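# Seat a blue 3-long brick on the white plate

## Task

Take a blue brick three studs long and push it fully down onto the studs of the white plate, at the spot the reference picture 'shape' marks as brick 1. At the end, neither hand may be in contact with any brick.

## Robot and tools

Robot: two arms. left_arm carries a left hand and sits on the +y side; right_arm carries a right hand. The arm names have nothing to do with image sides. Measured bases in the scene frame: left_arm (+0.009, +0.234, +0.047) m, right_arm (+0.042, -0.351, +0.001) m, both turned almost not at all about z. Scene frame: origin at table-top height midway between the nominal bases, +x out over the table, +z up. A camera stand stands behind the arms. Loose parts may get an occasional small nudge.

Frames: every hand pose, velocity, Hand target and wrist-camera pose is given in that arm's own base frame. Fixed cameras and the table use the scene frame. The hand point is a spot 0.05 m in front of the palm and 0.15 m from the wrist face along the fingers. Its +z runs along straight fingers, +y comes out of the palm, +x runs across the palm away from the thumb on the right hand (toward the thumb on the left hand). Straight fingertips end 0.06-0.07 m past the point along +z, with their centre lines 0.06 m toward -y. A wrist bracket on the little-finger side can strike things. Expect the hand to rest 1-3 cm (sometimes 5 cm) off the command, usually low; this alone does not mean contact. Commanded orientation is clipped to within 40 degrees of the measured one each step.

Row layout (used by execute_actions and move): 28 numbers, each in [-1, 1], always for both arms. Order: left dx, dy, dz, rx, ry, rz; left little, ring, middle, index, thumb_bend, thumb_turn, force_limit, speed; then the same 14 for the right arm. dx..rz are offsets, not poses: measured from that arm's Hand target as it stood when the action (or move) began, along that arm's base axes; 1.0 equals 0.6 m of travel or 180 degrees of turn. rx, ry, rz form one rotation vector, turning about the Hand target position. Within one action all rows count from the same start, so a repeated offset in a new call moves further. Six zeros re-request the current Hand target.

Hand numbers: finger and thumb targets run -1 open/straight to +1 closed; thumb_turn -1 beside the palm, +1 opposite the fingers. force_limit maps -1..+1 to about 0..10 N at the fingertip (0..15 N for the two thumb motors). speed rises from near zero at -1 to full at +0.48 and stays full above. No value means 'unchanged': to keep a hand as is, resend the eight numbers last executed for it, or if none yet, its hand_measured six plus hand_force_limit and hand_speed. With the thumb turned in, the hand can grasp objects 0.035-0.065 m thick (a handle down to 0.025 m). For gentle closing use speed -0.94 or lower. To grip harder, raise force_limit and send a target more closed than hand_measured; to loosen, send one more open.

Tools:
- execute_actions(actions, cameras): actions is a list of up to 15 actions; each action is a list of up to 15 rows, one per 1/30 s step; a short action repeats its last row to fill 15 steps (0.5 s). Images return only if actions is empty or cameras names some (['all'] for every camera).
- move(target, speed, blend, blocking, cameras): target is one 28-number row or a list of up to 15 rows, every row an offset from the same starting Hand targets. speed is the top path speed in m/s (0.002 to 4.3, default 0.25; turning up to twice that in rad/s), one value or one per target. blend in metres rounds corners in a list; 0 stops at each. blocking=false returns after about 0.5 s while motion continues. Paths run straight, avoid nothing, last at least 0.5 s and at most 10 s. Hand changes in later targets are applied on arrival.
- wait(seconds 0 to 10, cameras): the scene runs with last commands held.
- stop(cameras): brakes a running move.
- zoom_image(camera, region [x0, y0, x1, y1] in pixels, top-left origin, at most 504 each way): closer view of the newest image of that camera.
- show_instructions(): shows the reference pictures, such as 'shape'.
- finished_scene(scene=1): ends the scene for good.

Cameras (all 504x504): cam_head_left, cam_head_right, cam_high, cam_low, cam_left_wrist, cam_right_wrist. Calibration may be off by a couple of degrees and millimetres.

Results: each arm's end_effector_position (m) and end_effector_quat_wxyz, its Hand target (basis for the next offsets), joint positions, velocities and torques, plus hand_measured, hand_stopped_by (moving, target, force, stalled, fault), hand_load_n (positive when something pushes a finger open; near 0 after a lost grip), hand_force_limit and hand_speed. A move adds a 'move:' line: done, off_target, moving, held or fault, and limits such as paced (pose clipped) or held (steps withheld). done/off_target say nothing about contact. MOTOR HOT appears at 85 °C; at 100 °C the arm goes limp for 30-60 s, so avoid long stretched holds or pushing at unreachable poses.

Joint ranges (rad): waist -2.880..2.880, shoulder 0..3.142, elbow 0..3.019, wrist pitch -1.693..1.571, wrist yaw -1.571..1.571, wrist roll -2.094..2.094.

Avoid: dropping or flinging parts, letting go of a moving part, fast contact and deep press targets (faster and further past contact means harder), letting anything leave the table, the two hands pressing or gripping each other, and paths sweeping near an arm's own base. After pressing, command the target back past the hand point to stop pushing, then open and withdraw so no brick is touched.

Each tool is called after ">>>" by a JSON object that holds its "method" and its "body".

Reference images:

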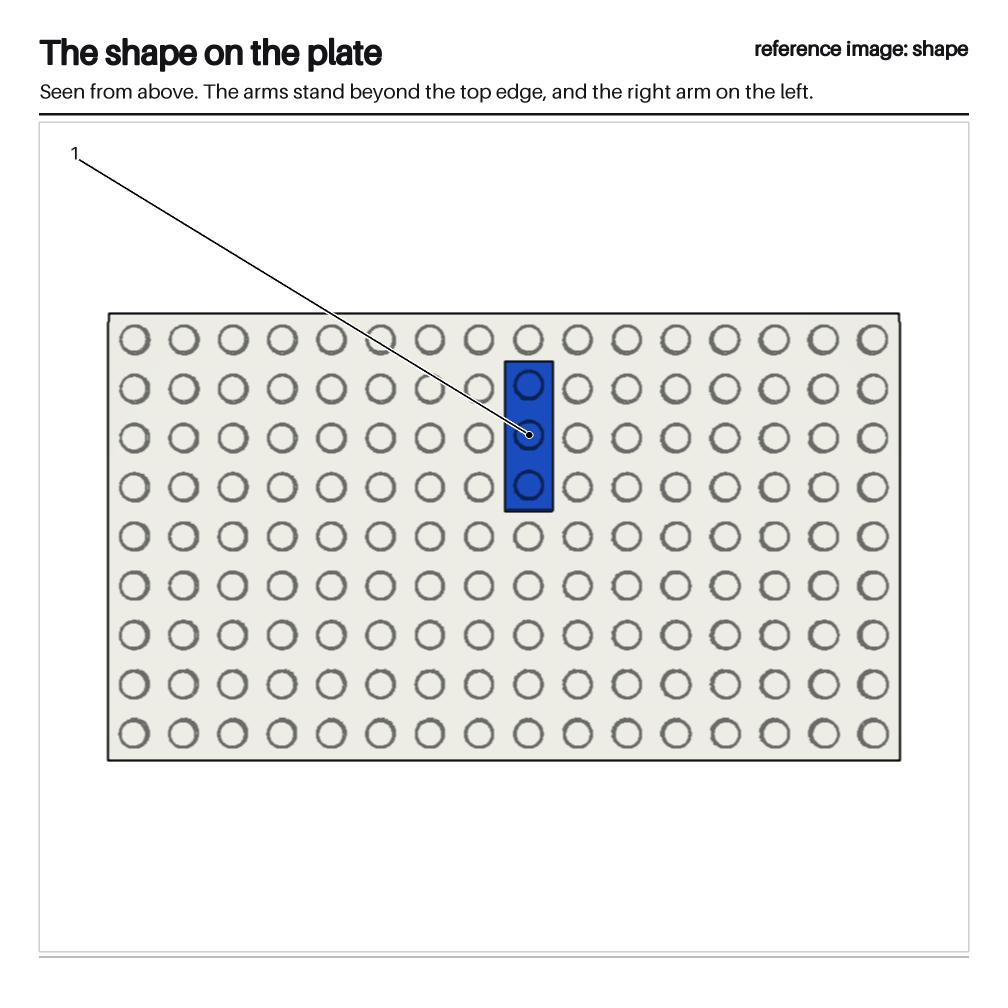

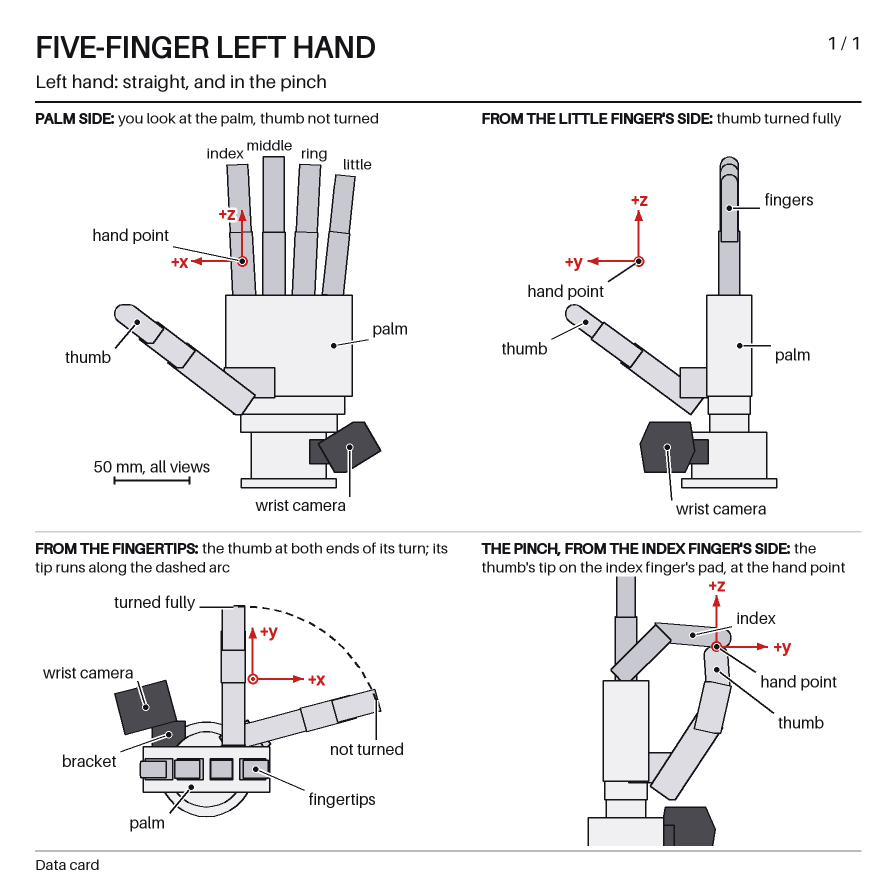

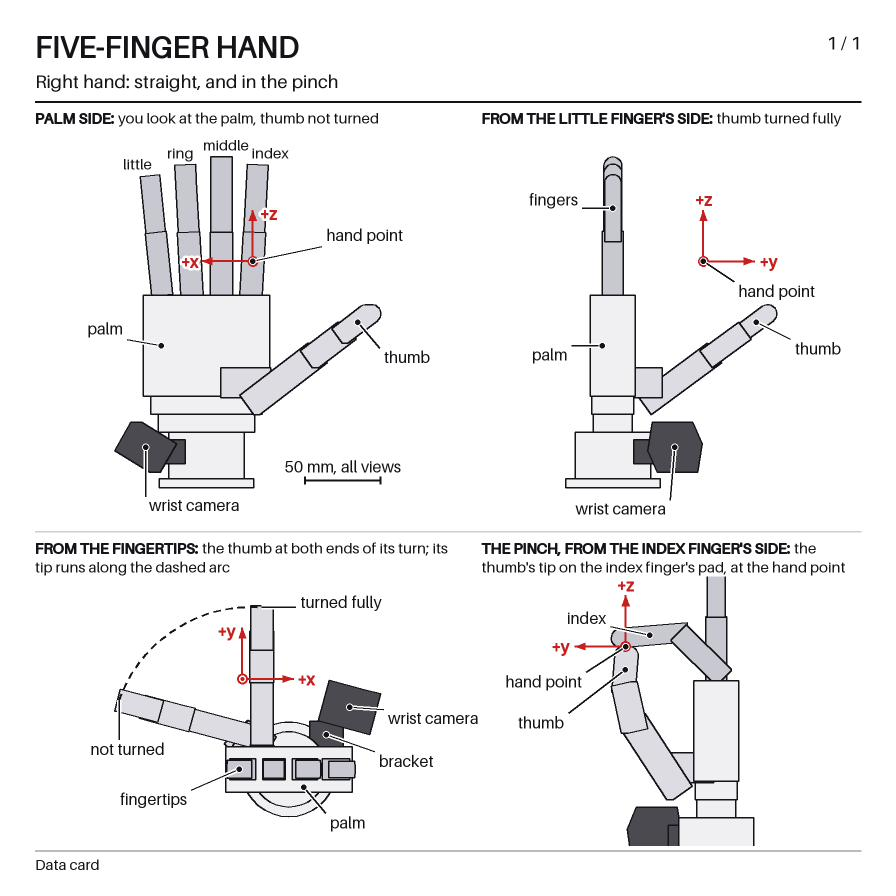

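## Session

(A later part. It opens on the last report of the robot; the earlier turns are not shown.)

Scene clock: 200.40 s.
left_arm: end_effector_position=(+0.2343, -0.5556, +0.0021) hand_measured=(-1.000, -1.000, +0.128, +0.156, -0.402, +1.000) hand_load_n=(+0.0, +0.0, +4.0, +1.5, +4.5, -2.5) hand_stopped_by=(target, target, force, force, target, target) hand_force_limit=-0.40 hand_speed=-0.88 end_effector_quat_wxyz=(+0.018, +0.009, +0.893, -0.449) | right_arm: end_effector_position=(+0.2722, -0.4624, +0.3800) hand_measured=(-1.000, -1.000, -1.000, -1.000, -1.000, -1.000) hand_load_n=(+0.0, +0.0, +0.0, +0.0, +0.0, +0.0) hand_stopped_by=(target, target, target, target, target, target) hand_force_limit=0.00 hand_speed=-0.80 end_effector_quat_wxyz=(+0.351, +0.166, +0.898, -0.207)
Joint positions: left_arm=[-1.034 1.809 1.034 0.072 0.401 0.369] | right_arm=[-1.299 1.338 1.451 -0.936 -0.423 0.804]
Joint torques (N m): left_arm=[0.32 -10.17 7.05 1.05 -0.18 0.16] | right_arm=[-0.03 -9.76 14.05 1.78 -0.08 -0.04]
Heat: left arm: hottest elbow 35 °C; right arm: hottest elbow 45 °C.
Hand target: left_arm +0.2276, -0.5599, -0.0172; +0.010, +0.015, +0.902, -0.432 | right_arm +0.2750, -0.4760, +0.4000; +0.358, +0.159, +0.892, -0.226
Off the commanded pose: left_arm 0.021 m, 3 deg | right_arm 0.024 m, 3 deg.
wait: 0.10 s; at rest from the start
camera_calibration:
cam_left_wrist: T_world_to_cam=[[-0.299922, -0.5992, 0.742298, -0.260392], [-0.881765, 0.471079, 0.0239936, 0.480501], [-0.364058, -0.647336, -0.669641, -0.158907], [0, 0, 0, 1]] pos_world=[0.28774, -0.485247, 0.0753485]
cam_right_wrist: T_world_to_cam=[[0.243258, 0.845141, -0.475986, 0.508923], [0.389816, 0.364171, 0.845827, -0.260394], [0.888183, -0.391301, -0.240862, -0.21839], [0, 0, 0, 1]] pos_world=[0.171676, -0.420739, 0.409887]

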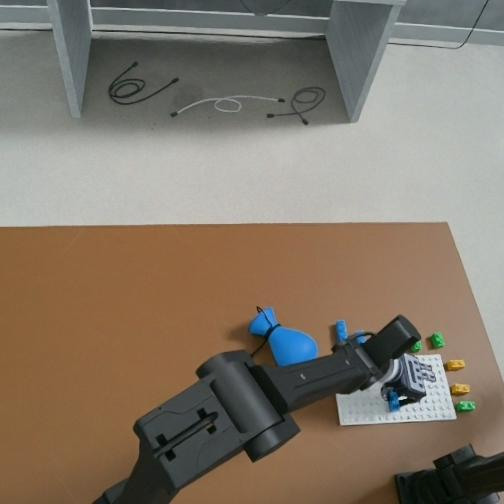

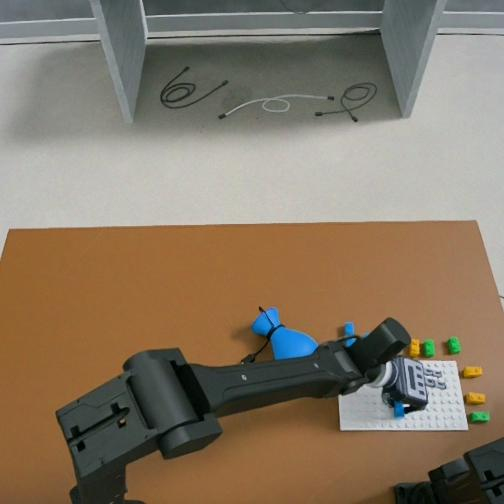

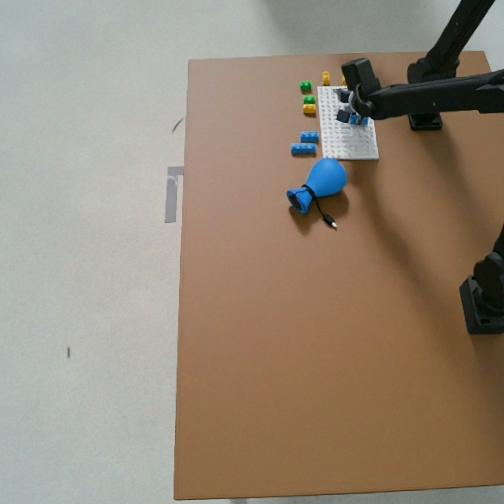

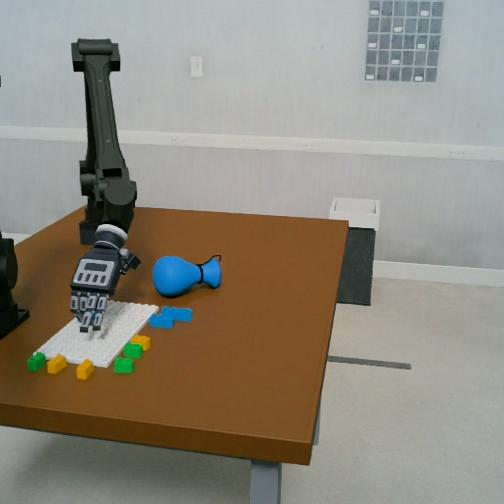

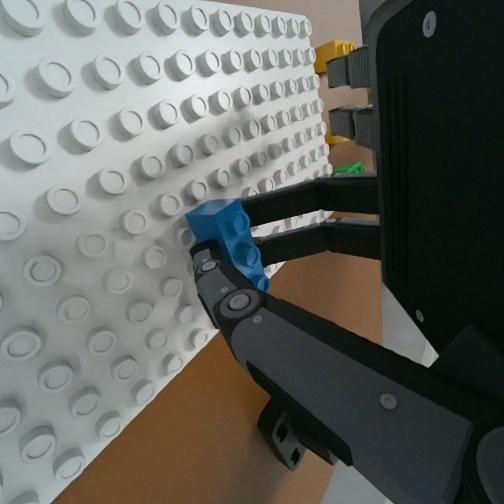

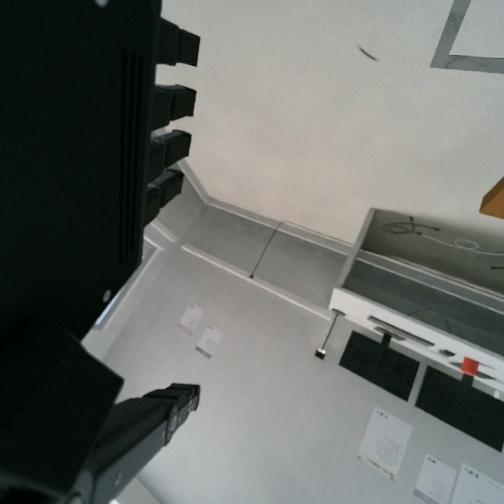

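>>> {"method": "move", "body": {"target": [[0.0033,-0.0042,0.125,-0.045,0,0,-1,-1,0.5,0.45,-0.4,1,-0.4,-0.88,0,0,0,0,0,0,-1,-1,-1,-1,-1,-1,0,-0.8],[0.0033,-0.0042,0.075,-0.045,0,0,-1,-1,0.5,0.45,-0.4,1,-0.4,-0.88,0,0,0,0,0,0,-1,-1,-1,-1,-1,-1,0,-0.8],[-0.0018,-0.0025,0.0265,-0.045,0,0,-1,-1,0.5,0.45,-0.4,1,-0.4,-0.88,0,0,0,0,0,0,-1,-1,-1,-1,-1,-1,0,-0.8]], "speed": [0.08,0.07,0.05], "cameras": ["cam_left_wrist","cam_head_right","cam_head_left","cam_low","cam_high"]}}

>>> {"method": "zoom_image", "body": {"camera": "cam_left_wrist", "region": [100, 100, 220, 220]}}

>>> {"method": "zoom_image", "body": {"camera": "cam_left_wrist", "region": [120, 200, 240, 320]}}

>>> {"method": "zoom_image", "body": {"camera": "cam_left_wrist", "region": [190, 130, 310, 250]}}

>>> {"method": "zoom_image", "body": {"camera": "cam_left_wrist", "region": [180, 190, 280, 290]}}

>>> {"method": "zoom_image", "body": {"camera": "cam_head_right", "region": [388, 396, 418, 426]}}

>>> {"method": "zoom_image", "body": {"camera": "cam_high", "region": [335, 100, 385, 150]}}

Scene clock: 228.40 s.
left_arm: end_effector_position=(+0.2254, -0.5612, +0.0080) hand_measured=(-1.000, -1.000, +0.128, +0.156, -0.402, +1.000) hand_load_n=(+0.0, +0.0, +4.0, +2.0, +4.0, -2.5) hand_stopped_by=(target, target, force, force, target, target) hand_force_limit=-0.40 hand_speed=-0.88 end_effector_quat_wxyz=(+0.014, +0.023, +0.869, -0.495) | right_arm: end_effector_position=(+0.2722, -0.4624, +0.3800) hand_measured=(-1.000, -1.000, -1.000, -1.000, -1.000, -1.000) hand_load_n=(+0.0, +0.0, +0.0, +0.0, +0.0, +0.0) hand_stopped_by=(target, target, target, target, target, target) hand_force_limit=0.00 hand_speed=-0.80 end_effector_quat_wxyz=(+0.351, +0.166, +0.898, -0.207)
Joint positions: left_arm=[-1.034 1.803 0.976 0.224 0.453 0.347] | right_arm=[-1.299 1.338 1.451 -0.936 -0.423 0.804]
Joint torques (N m): left_arm=[1.9 -11.58 5.19 2.82 0.16 -0.08] | right_arm=[-0.38 -9.47 14.08 1.78 -0.08 -0.05]
Heat: left arm: hottest elbow 35 °C; right arm: hottest elbow 45 °C.
Hand target: left_arm +0.2265, -0.5613, -0.0014; +0.011, +0.014, +0.869, -0.494 | right_arm +0.2750, -0.4760, +0.4000; +0.358, +0.159, +0.892, -0.226
Off the commanded pose: left_arm 0.009 m, 1 deg | right_arm 0.024 m, 3 deg.
move: off_target (right_arm)
camera_calibration:
cam_left_wrist: T_world_to_cam=[[-0.320452, -0.510767, 0.797764, -0.216907], [-0.867401, 0.496679, -0.0304269, 0.486766], [-0.380692, -0.701731, -0.602201, -0.189094], [0, 0, 0, 1]] pos_world=[0.280726, -0.485249, 0.0739793]
Images, in order (width x height): cam_head_left 504x504, cam_head_right 504x504, cam_high 504x504, cam_low 504x504, cam_left_wrist 504x504.

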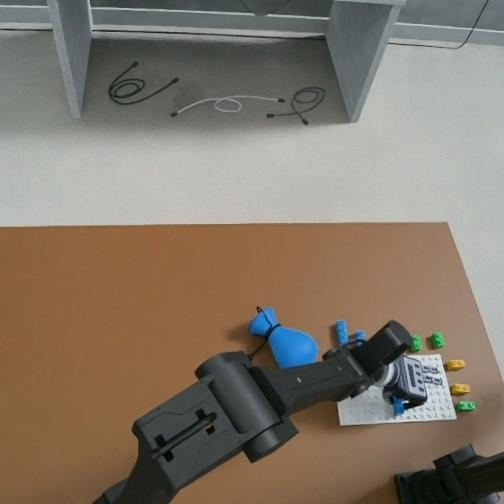

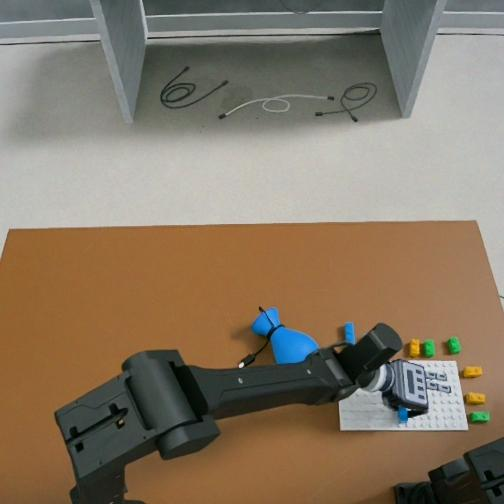

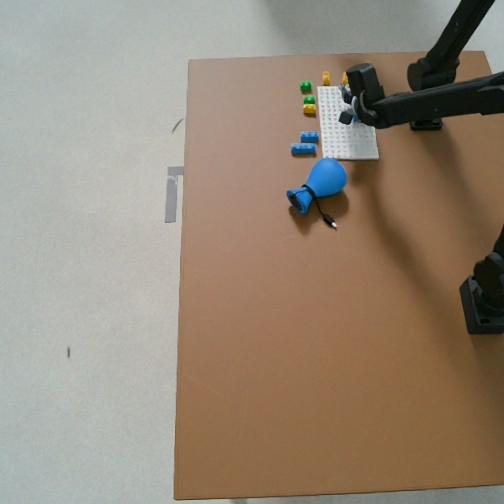

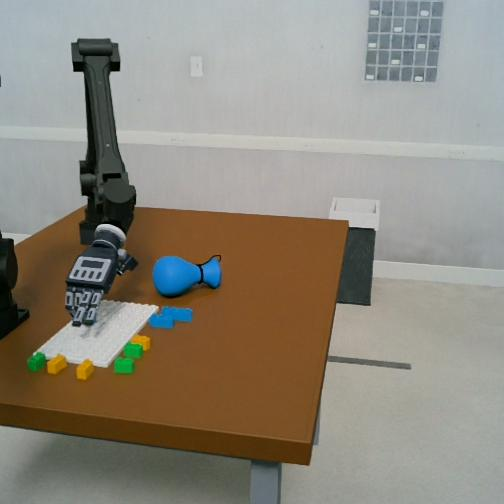

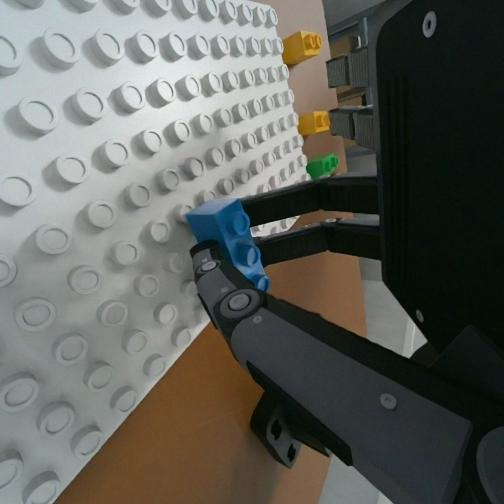

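Scaled by 4.200 from the camera's 504x504 image, which has a finer 720x720 frame.

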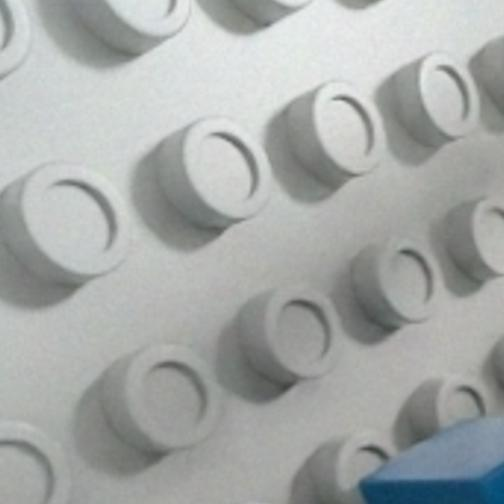

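Scaled by 4.200 from the camera's 504x504 image, which has a finer 720x720 frame.

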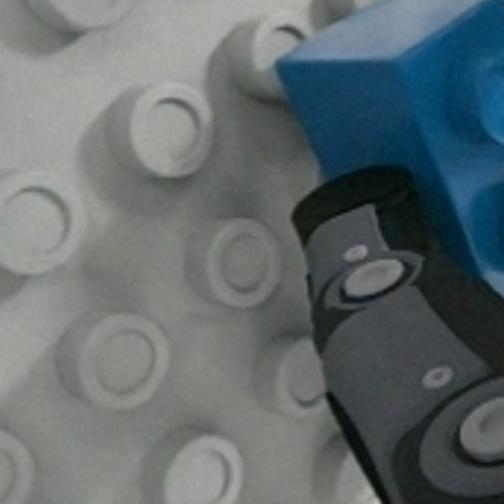

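Scaled by 4.200 from the camera's 504x504 image, which has a finer 720x720 frame.

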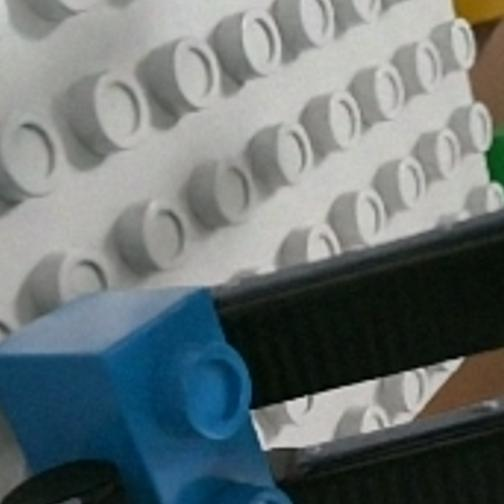

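Scaled by 5.040 from the camera's 504x504 image, which has a finer 720x720 frame.

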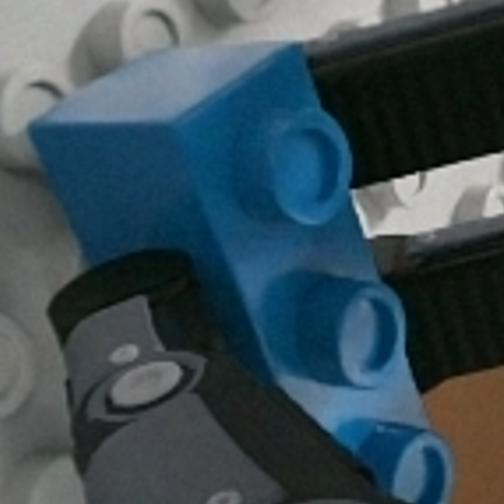

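Scaled by 16.800 from the camera's 504x504 image, which has a finer 720x720 frame.

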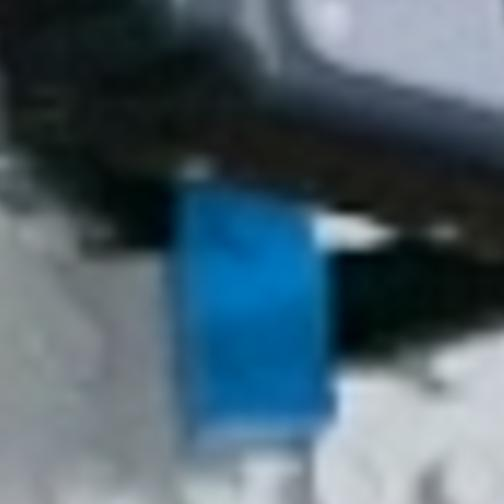

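Scaled by 10.080 from the camera's 504x504 image, which has a finer 720x720 frame.

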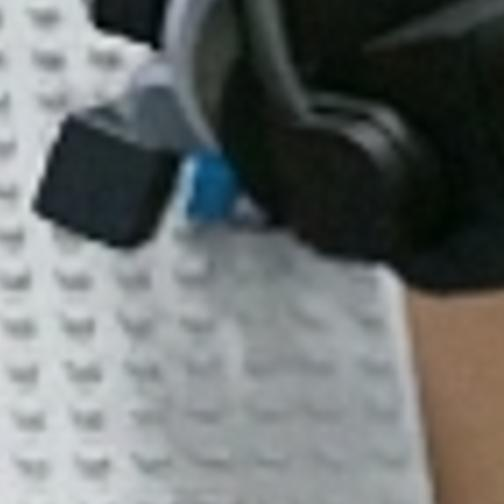

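>>> {"method": "zoom_image", "body": {"camera": "cam_left_wrist", "region": [150, 0, 340, 190]}}

Scaled by 2.653 from the camera's 504x504 image, which has a finer 720x720 frame.

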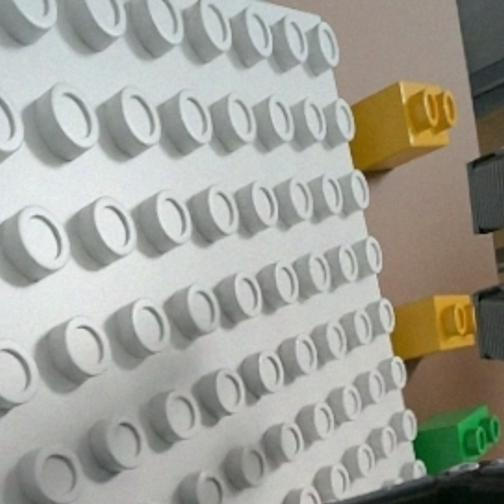

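>>> {"method": "move", "body": {"target": [[0.05,0.0085,0.1,0,0,0,-1,-1,0.5,0.45,-0.4,1,-0.4,-0.88,0,0,0,0,0,0,-1,-1,-1,-1,-1,-1,0,-0.8],[0.003,0.0085,0.05,0,0,0,-1,-1,0.5,0.45,-0.4,1,-0.4,-0.88,0,0,0,0,0,0,-1,-1,-1,-1,-1,-1,0,-0.8],[0,0.0085,0,0,0,0,-1,-1,0.5,0.45,-0.4,1,-0.4,-0.88,0,0,0,0,0,0,-1,-1,-1,-1,-1,-1,0,-0.8]], "speed": [0.08,0.07,0.05], "cameras": ["cam_left_wrist","cam_head_right","cam_head_left","cam_low","cam_high"]}}

>>> {"method": "zoom_image", "body": {"camera": "cam_left_wrist", "region": [100, 100, 220, 220]}}

>>> {"method": "zoom_image", "body": {"camera": "cam_left_wrist", "region": [120, 200, 240, 320]}}

>>> {"method": "zoom_image", "body": {"camera": "cam_left_wrist", "region": [150, 0, 340, 190]}}

>>> {"method": "zoom_image", "body": {"camera": "cam_left_wrist", "region": [170, 150, 270, 250]}}

>>> {"method": "zoom_image", "body": {"camera": "cam_head_right", "region": [388, 396, 418, 426]}}

Scene clock: 239.60 s.
left_arm: end_effector_position=(+0.2350, -0.5517, +0.0082) hand_measured=(-1.000, -1.000, +0.128, +0.156, -0.402, +1.000) hand_load_n=(+0.0, +0.0, +4.0, +2.0, +4.0, -2.5) hand_stopped_by=(target, target, force, force, target, target) hand_force_limit=-0.40 hand_speed=-0.88 end_effector_quat_wxyz=(+0.017, +0.015, +0.869, -0.495) | right_arm: end_effector_position=(+0.2722, -0.4624, +0.3800) hand_measured=(-1.000, -1.000, -1.000, -1.000, -1.000, -1.000) hand_load_n=(+0.0, +0.0, +0.0, +0.0, +0.0, -0.5) hand_stopped_by=(target, target, target, target, target, target) hand_force_limit=0.00 hand_speed=-0.80 end_effector_quat_wxyz=(+0.351, +0.166, +0.898, -0.207)
Joint positions: left_arm=[-1.01 1.795 0.963 0.227 0.461 0.35] | right_arm=[-1.299 1.338 1.451 -0.936 -0.423 0.804]
Joint torques (N m): left_arm=[0.79 -11.46 5.19 2.77 -0.03 -0.05] | right_arm=[-0.09 -9.35 14.01 1.83 -0.09 -0.04]
Heat: left arm: hottest elbow 35 °C; right arm: hottest elbow 45 °C.
Hand target: left_arm +0.2266, -0.5562, -0.0012; +0.011, +0.014, +0.869, -0.494 | right_arm +0.2750, -0.4760, +0.4000; +0.358, +0.159, +0.892, -0.226
Off the commanded pose: left_arm 0.014 m, 1 deg | right_arm 0.024 m, 3 deg.
move: off_target (left_arm, right_arm)
camera_calibration:
cam_left_wrist: T_world_to_cam=[[-0.309964, -0.515261, 0.799017, -0.214129], [-0.875607, 0.482169, -0.0287393, 0.484337], [-0.370453, -0.708533, -0.600621, -0.184864], [0, 0, 0, 1]] pos_world=[0.289233, -0.474847, 0.0739795]
Images, in order (width x height): cam_head_left 504x504, cam_head_right 504x504, cam_high 504x504, cam_low 504x504, cam_left_wrist 504x504.

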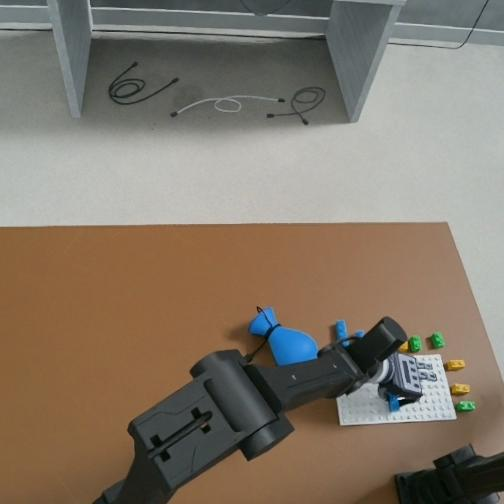

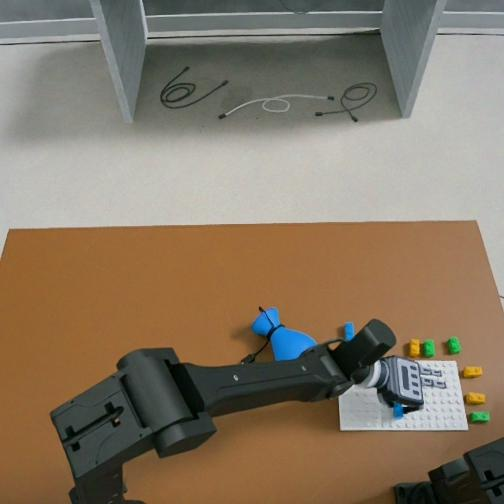

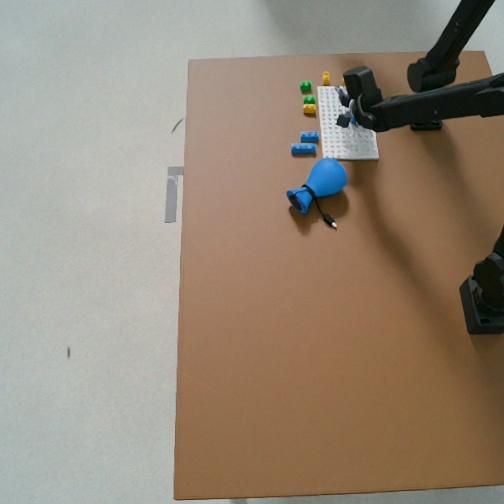

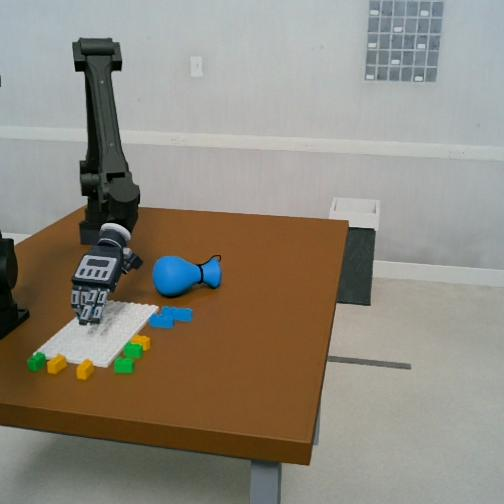

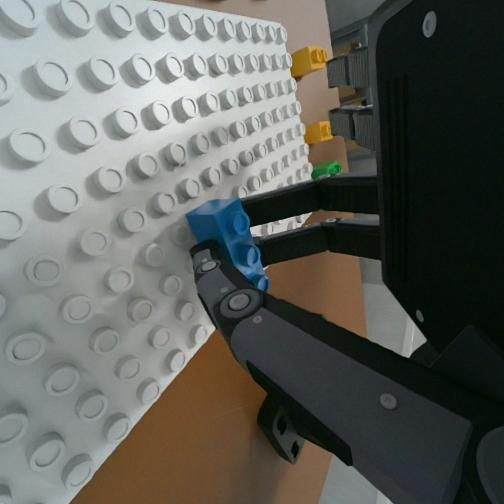

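Scaled by 4.200 from the camera's 504x504 image, which has a finer 720x720 frame.

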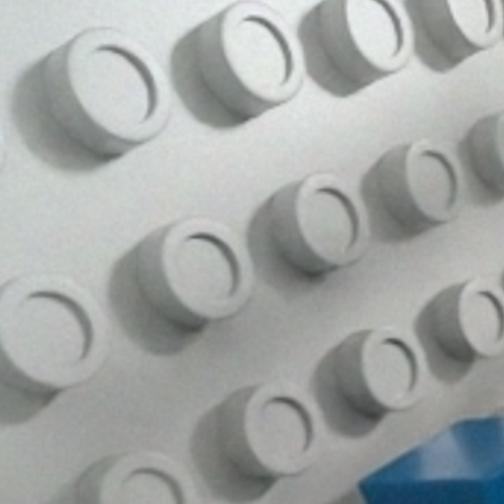

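Scaled by 4.200 from the camera's 504x504 image, which has a finer 720x720 frame.

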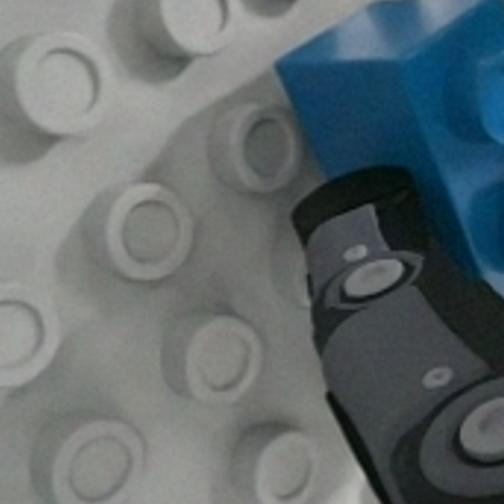

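Scaled by 2.653 from the camera's 504x504 image, which has a finer 720x720 frame.

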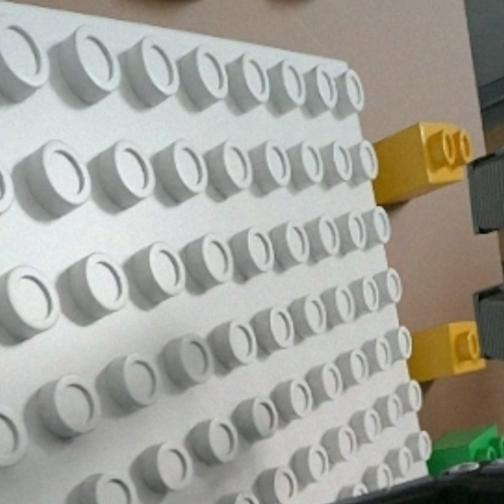

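Scaled by 5.040 from the camera's 504x504 image, which has a finer 720x720 frame.

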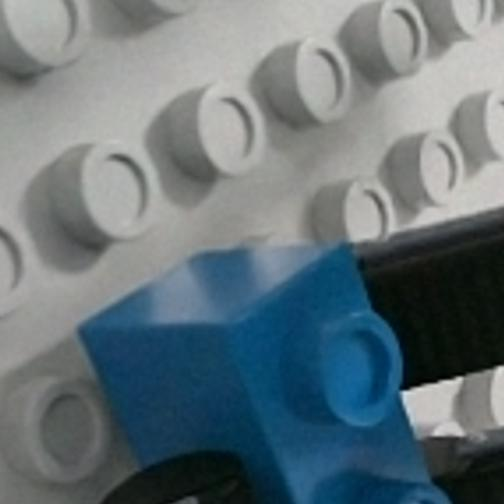

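Scaled by 16.800 from the camera's 504x504 image, which has a finer 720x720 frame.

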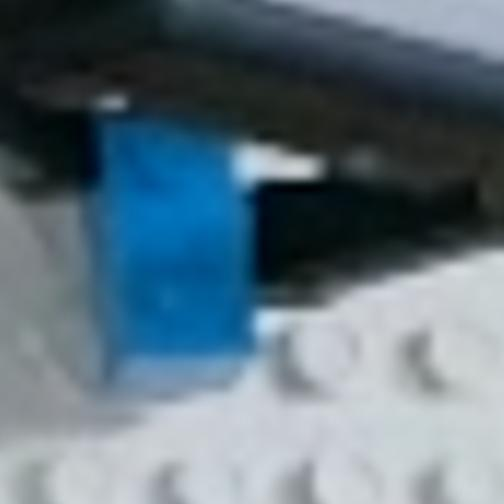

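>>> {"method": "zoom_image", "body": {"camera": "cam_left_wrist", "region": [180, 180, 250, 250]}}

>>> {"method": "zoom_image", "body": {"camera": "cam_head_left", "region": [385, 395, 413, 423]}}

>>> {"method": "zoom_image", "body": {"camera": "cam_head_right", "region": [330, 350, 480, 440]}}

Scaled by 7.200 from the camera's 504x504 image, which has a finer 720x720 frame.

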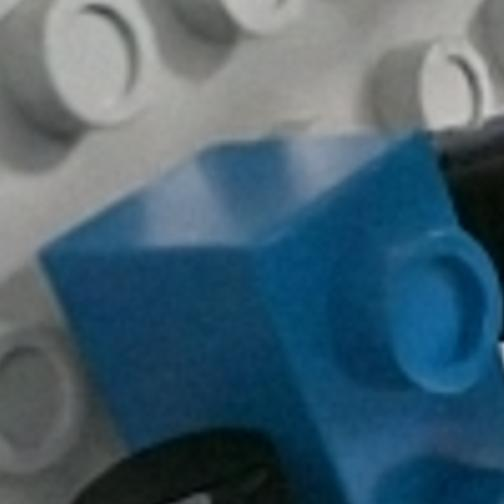

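Scaled by 18.000 from the camera's 504x504 image, which has a finer 720x720 frame.

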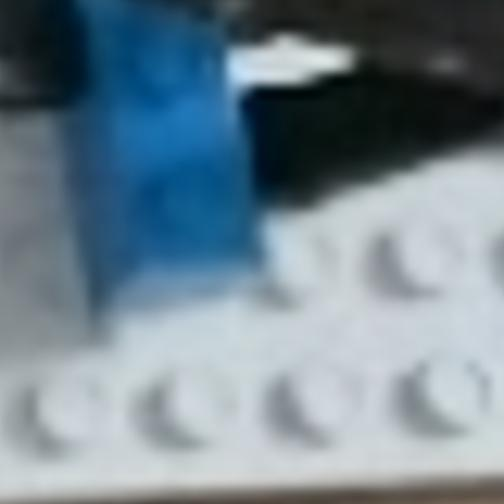

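Scaled by 3.360 from the camera's 504x504 image, which has a finer 720x720 frame.

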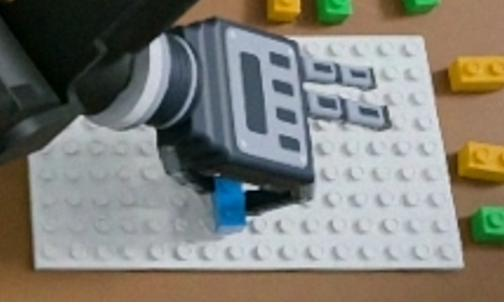

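>>> {"method": "zoom_image", "body": {"camera": "cam_low", "region": [50, 285, 110, 345]}}

>>> {"method": "zoom_image", "body": {"camera": "cam_high", "region": [340, 100, 380, 140]}}

>>> {"method": "zoom_image", "body": {"camera": "cam_low", "region": [20, 280, 180, 380]}}

Scaled by 8.400 from the camera's 504x504 image, which has a finer 720x720 frame.

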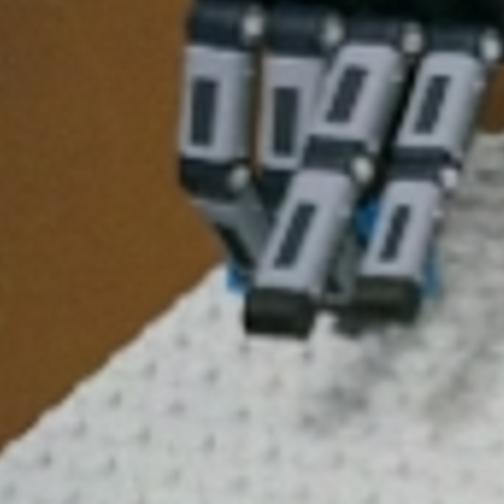

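Scaled by 12.600 from the camera's 504x504 image, which has a finer 720x720 frame.

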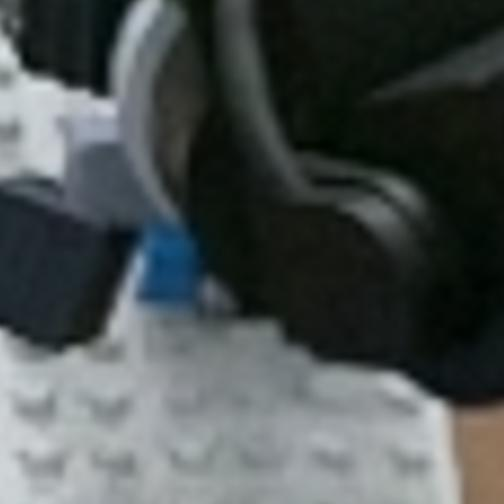

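Scaled by 3.150 from the camera's 504x504 image, which has a finer 720x720 frame.

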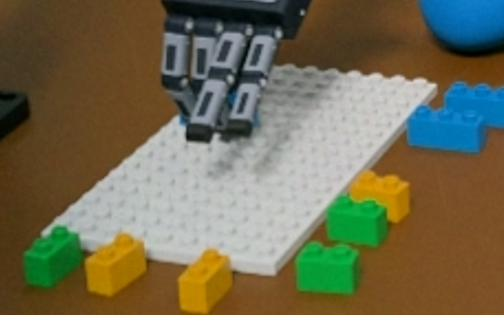

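>>> {"method": "move", "body": {"target": [[0.03,-0.007,0.1,0,0,0,-1,-1,0.5,0.45,-0.4,1,-0.4,-0.88,0,0,0,0,0,0,-1,-1,-1,-1,-1,-1,0,-0.8],[0.002,-0.007,0.05,0,0,0,-1,-1,0.5,0.45,-0.4,1,-0.4,-0.88,0,0,0,0,0,0,-1,-1,-1,-1,-1,-1,0,-0.8],[-0.0005,-0.007,-0.001,0,0,0,-1,-1,0.5,0.45,-0.4,1,-0.4,-0.88,0,0,0,0,0,0,-1,-1,-1,-1,-1,-1,0,-0.8]], "speed": [0.08,0.07,0.05], "cameras": ["cam_left_wrist","cam_head_right","cam_head_left","cam_low"]}}

>>> {"method": "zoom_image", "body": {"camera": "cam_left_wrist", "region": [160, 170, 260, 270]}}

>>> {"method": "zoom_image", "body": {"camera": "cam_head_left", "region": [385, 395, 413, 423]}}

>>> {"method": "zoom_image", "body": {"camera": "cam_head_right", "region": [388, 396, 418, 426]}}

Scene clock: 259.83 s.
left_arm: end_effector_position=(+0.2355, -0.5557, +0.0078) hand_measured=(-1.000, -1.000, +0.128, +0.156, -0.402, +1.000) hand_load_n=(+0.0, +0.0, +4.0, +2.0, +4.0, -2.5) hand_stopped_by=(target, target, force, force, target, target) hand_force_limit=-0.40 hand_speed=-0.88 end_effector_quat_wxyz=(+0.018, +0.015, +0.868, -0.495) | right_arm: end_effector_position=(+0.2722, -0.4624, +0.3800) hand_measured=(-1.000, -1.000, -1.000, -1.000, -1.000, -1.000) hand_load_n=(+0.0, +0.0, +0.0, +0.0, +0.0, +0.0) hand_stopped_by=(target, target, target, target, target, target) hand_force_limit=0.00 hand_speed=-0.80 end_effector_quat_wxyz=(+0.351, +0.166, +0.898, -0.207)
Joint positions: left_arm=[-1.014 1.802 0.973 0.226 0.457 0.348] | right_arm=[-1.299 1.338 1.451 -0.936 -0.423 0.804]
Joint torques (N m): left_arm=[0.32 -11.69 5.19 2.69 0.02 -0.05] | right_arm=[-0.03 -9.47 14.08 1.83 -0.1 -0.04]
Heat: left arm: hottest elbow 35 °C; right arm: hottest elbow 45 °C.
Hand target: left_arm +0.2263, -0.5603, -0.0020; +0.011, +0.014, +0.869, -0.494 | right_arm +0.2750, -0.4760, +0.4000; +0.358, +0.159, +0.892, -0.226
Off the commanded pose: left_arm 0.014 m, 1 deg | right_arm 0.024 m, 3 deg.
move: off_target (left_arm, right_arm)
camera_calibration:
cam_left_wrist: T_world_to_cam=[[-0.310596, -0.515419, 0.79867, -0.215563], [-0.875862, 0.481641, -0.0297896, 0.486454], [-0.369318, -0.708777, -0.601031, -0.188135], [0, 0, 0, 1]] pos_world=[0.289632, -0.478747, 0.0735795]
Images, in order (width x height): cam_head_left 504x504, cam_head_right 504x504, cam_low 504x504, cam_left_wrist 504x504.

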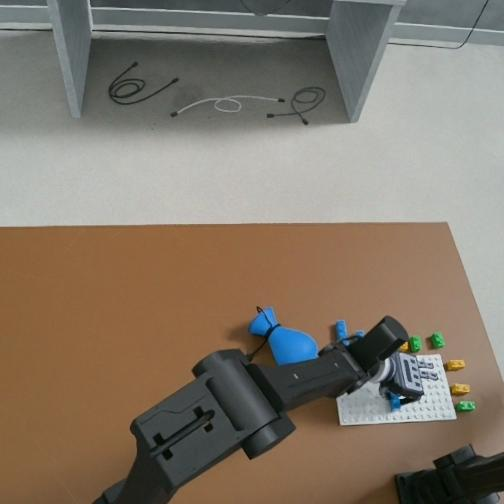

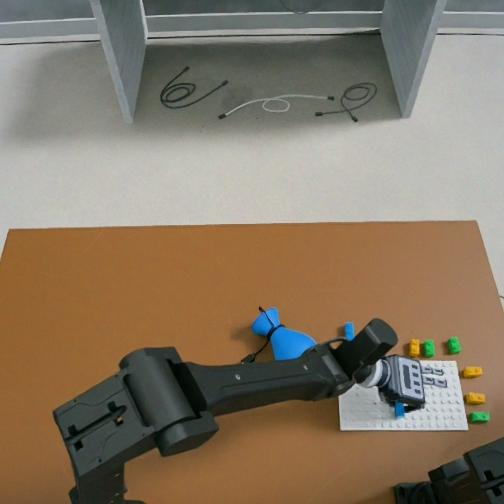

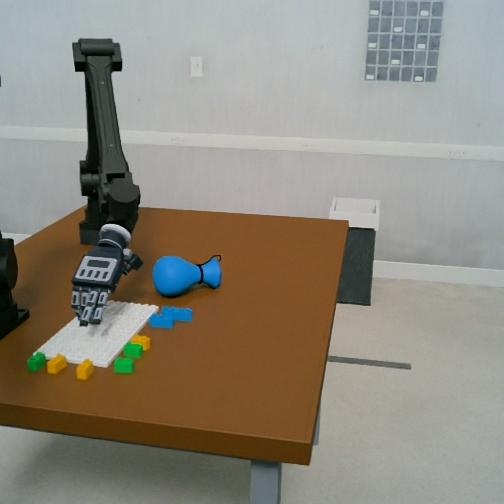

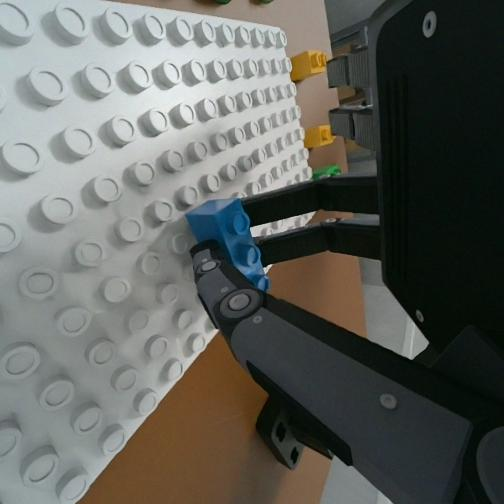

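Scaled by 5.040 from the camera's 504x504 image, which has a finer 720x720 frame.

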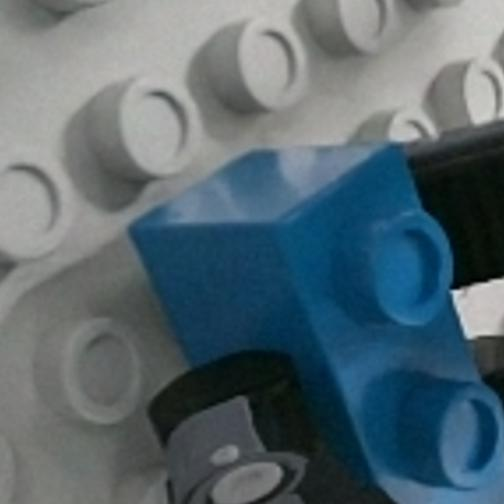

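Scaled by 18.000 from the camera's 504x504 image, which has a finer 720x720 frame.

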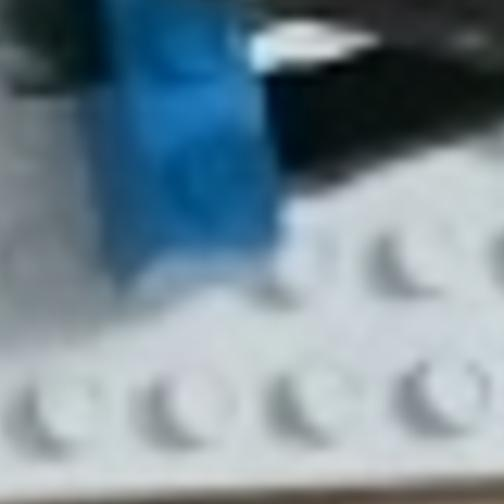

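Scaled by 16.800 from the camera's 504x504 image, which has a finer 720x720 frame.

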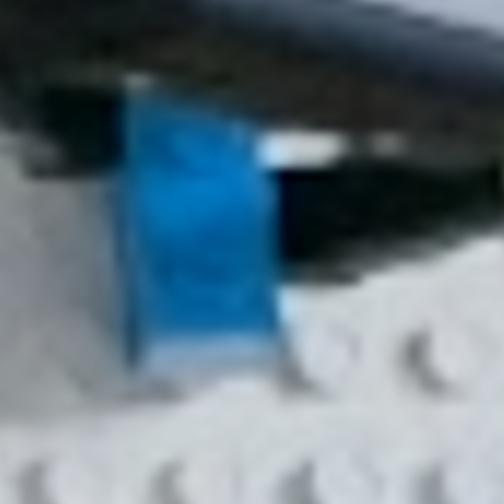

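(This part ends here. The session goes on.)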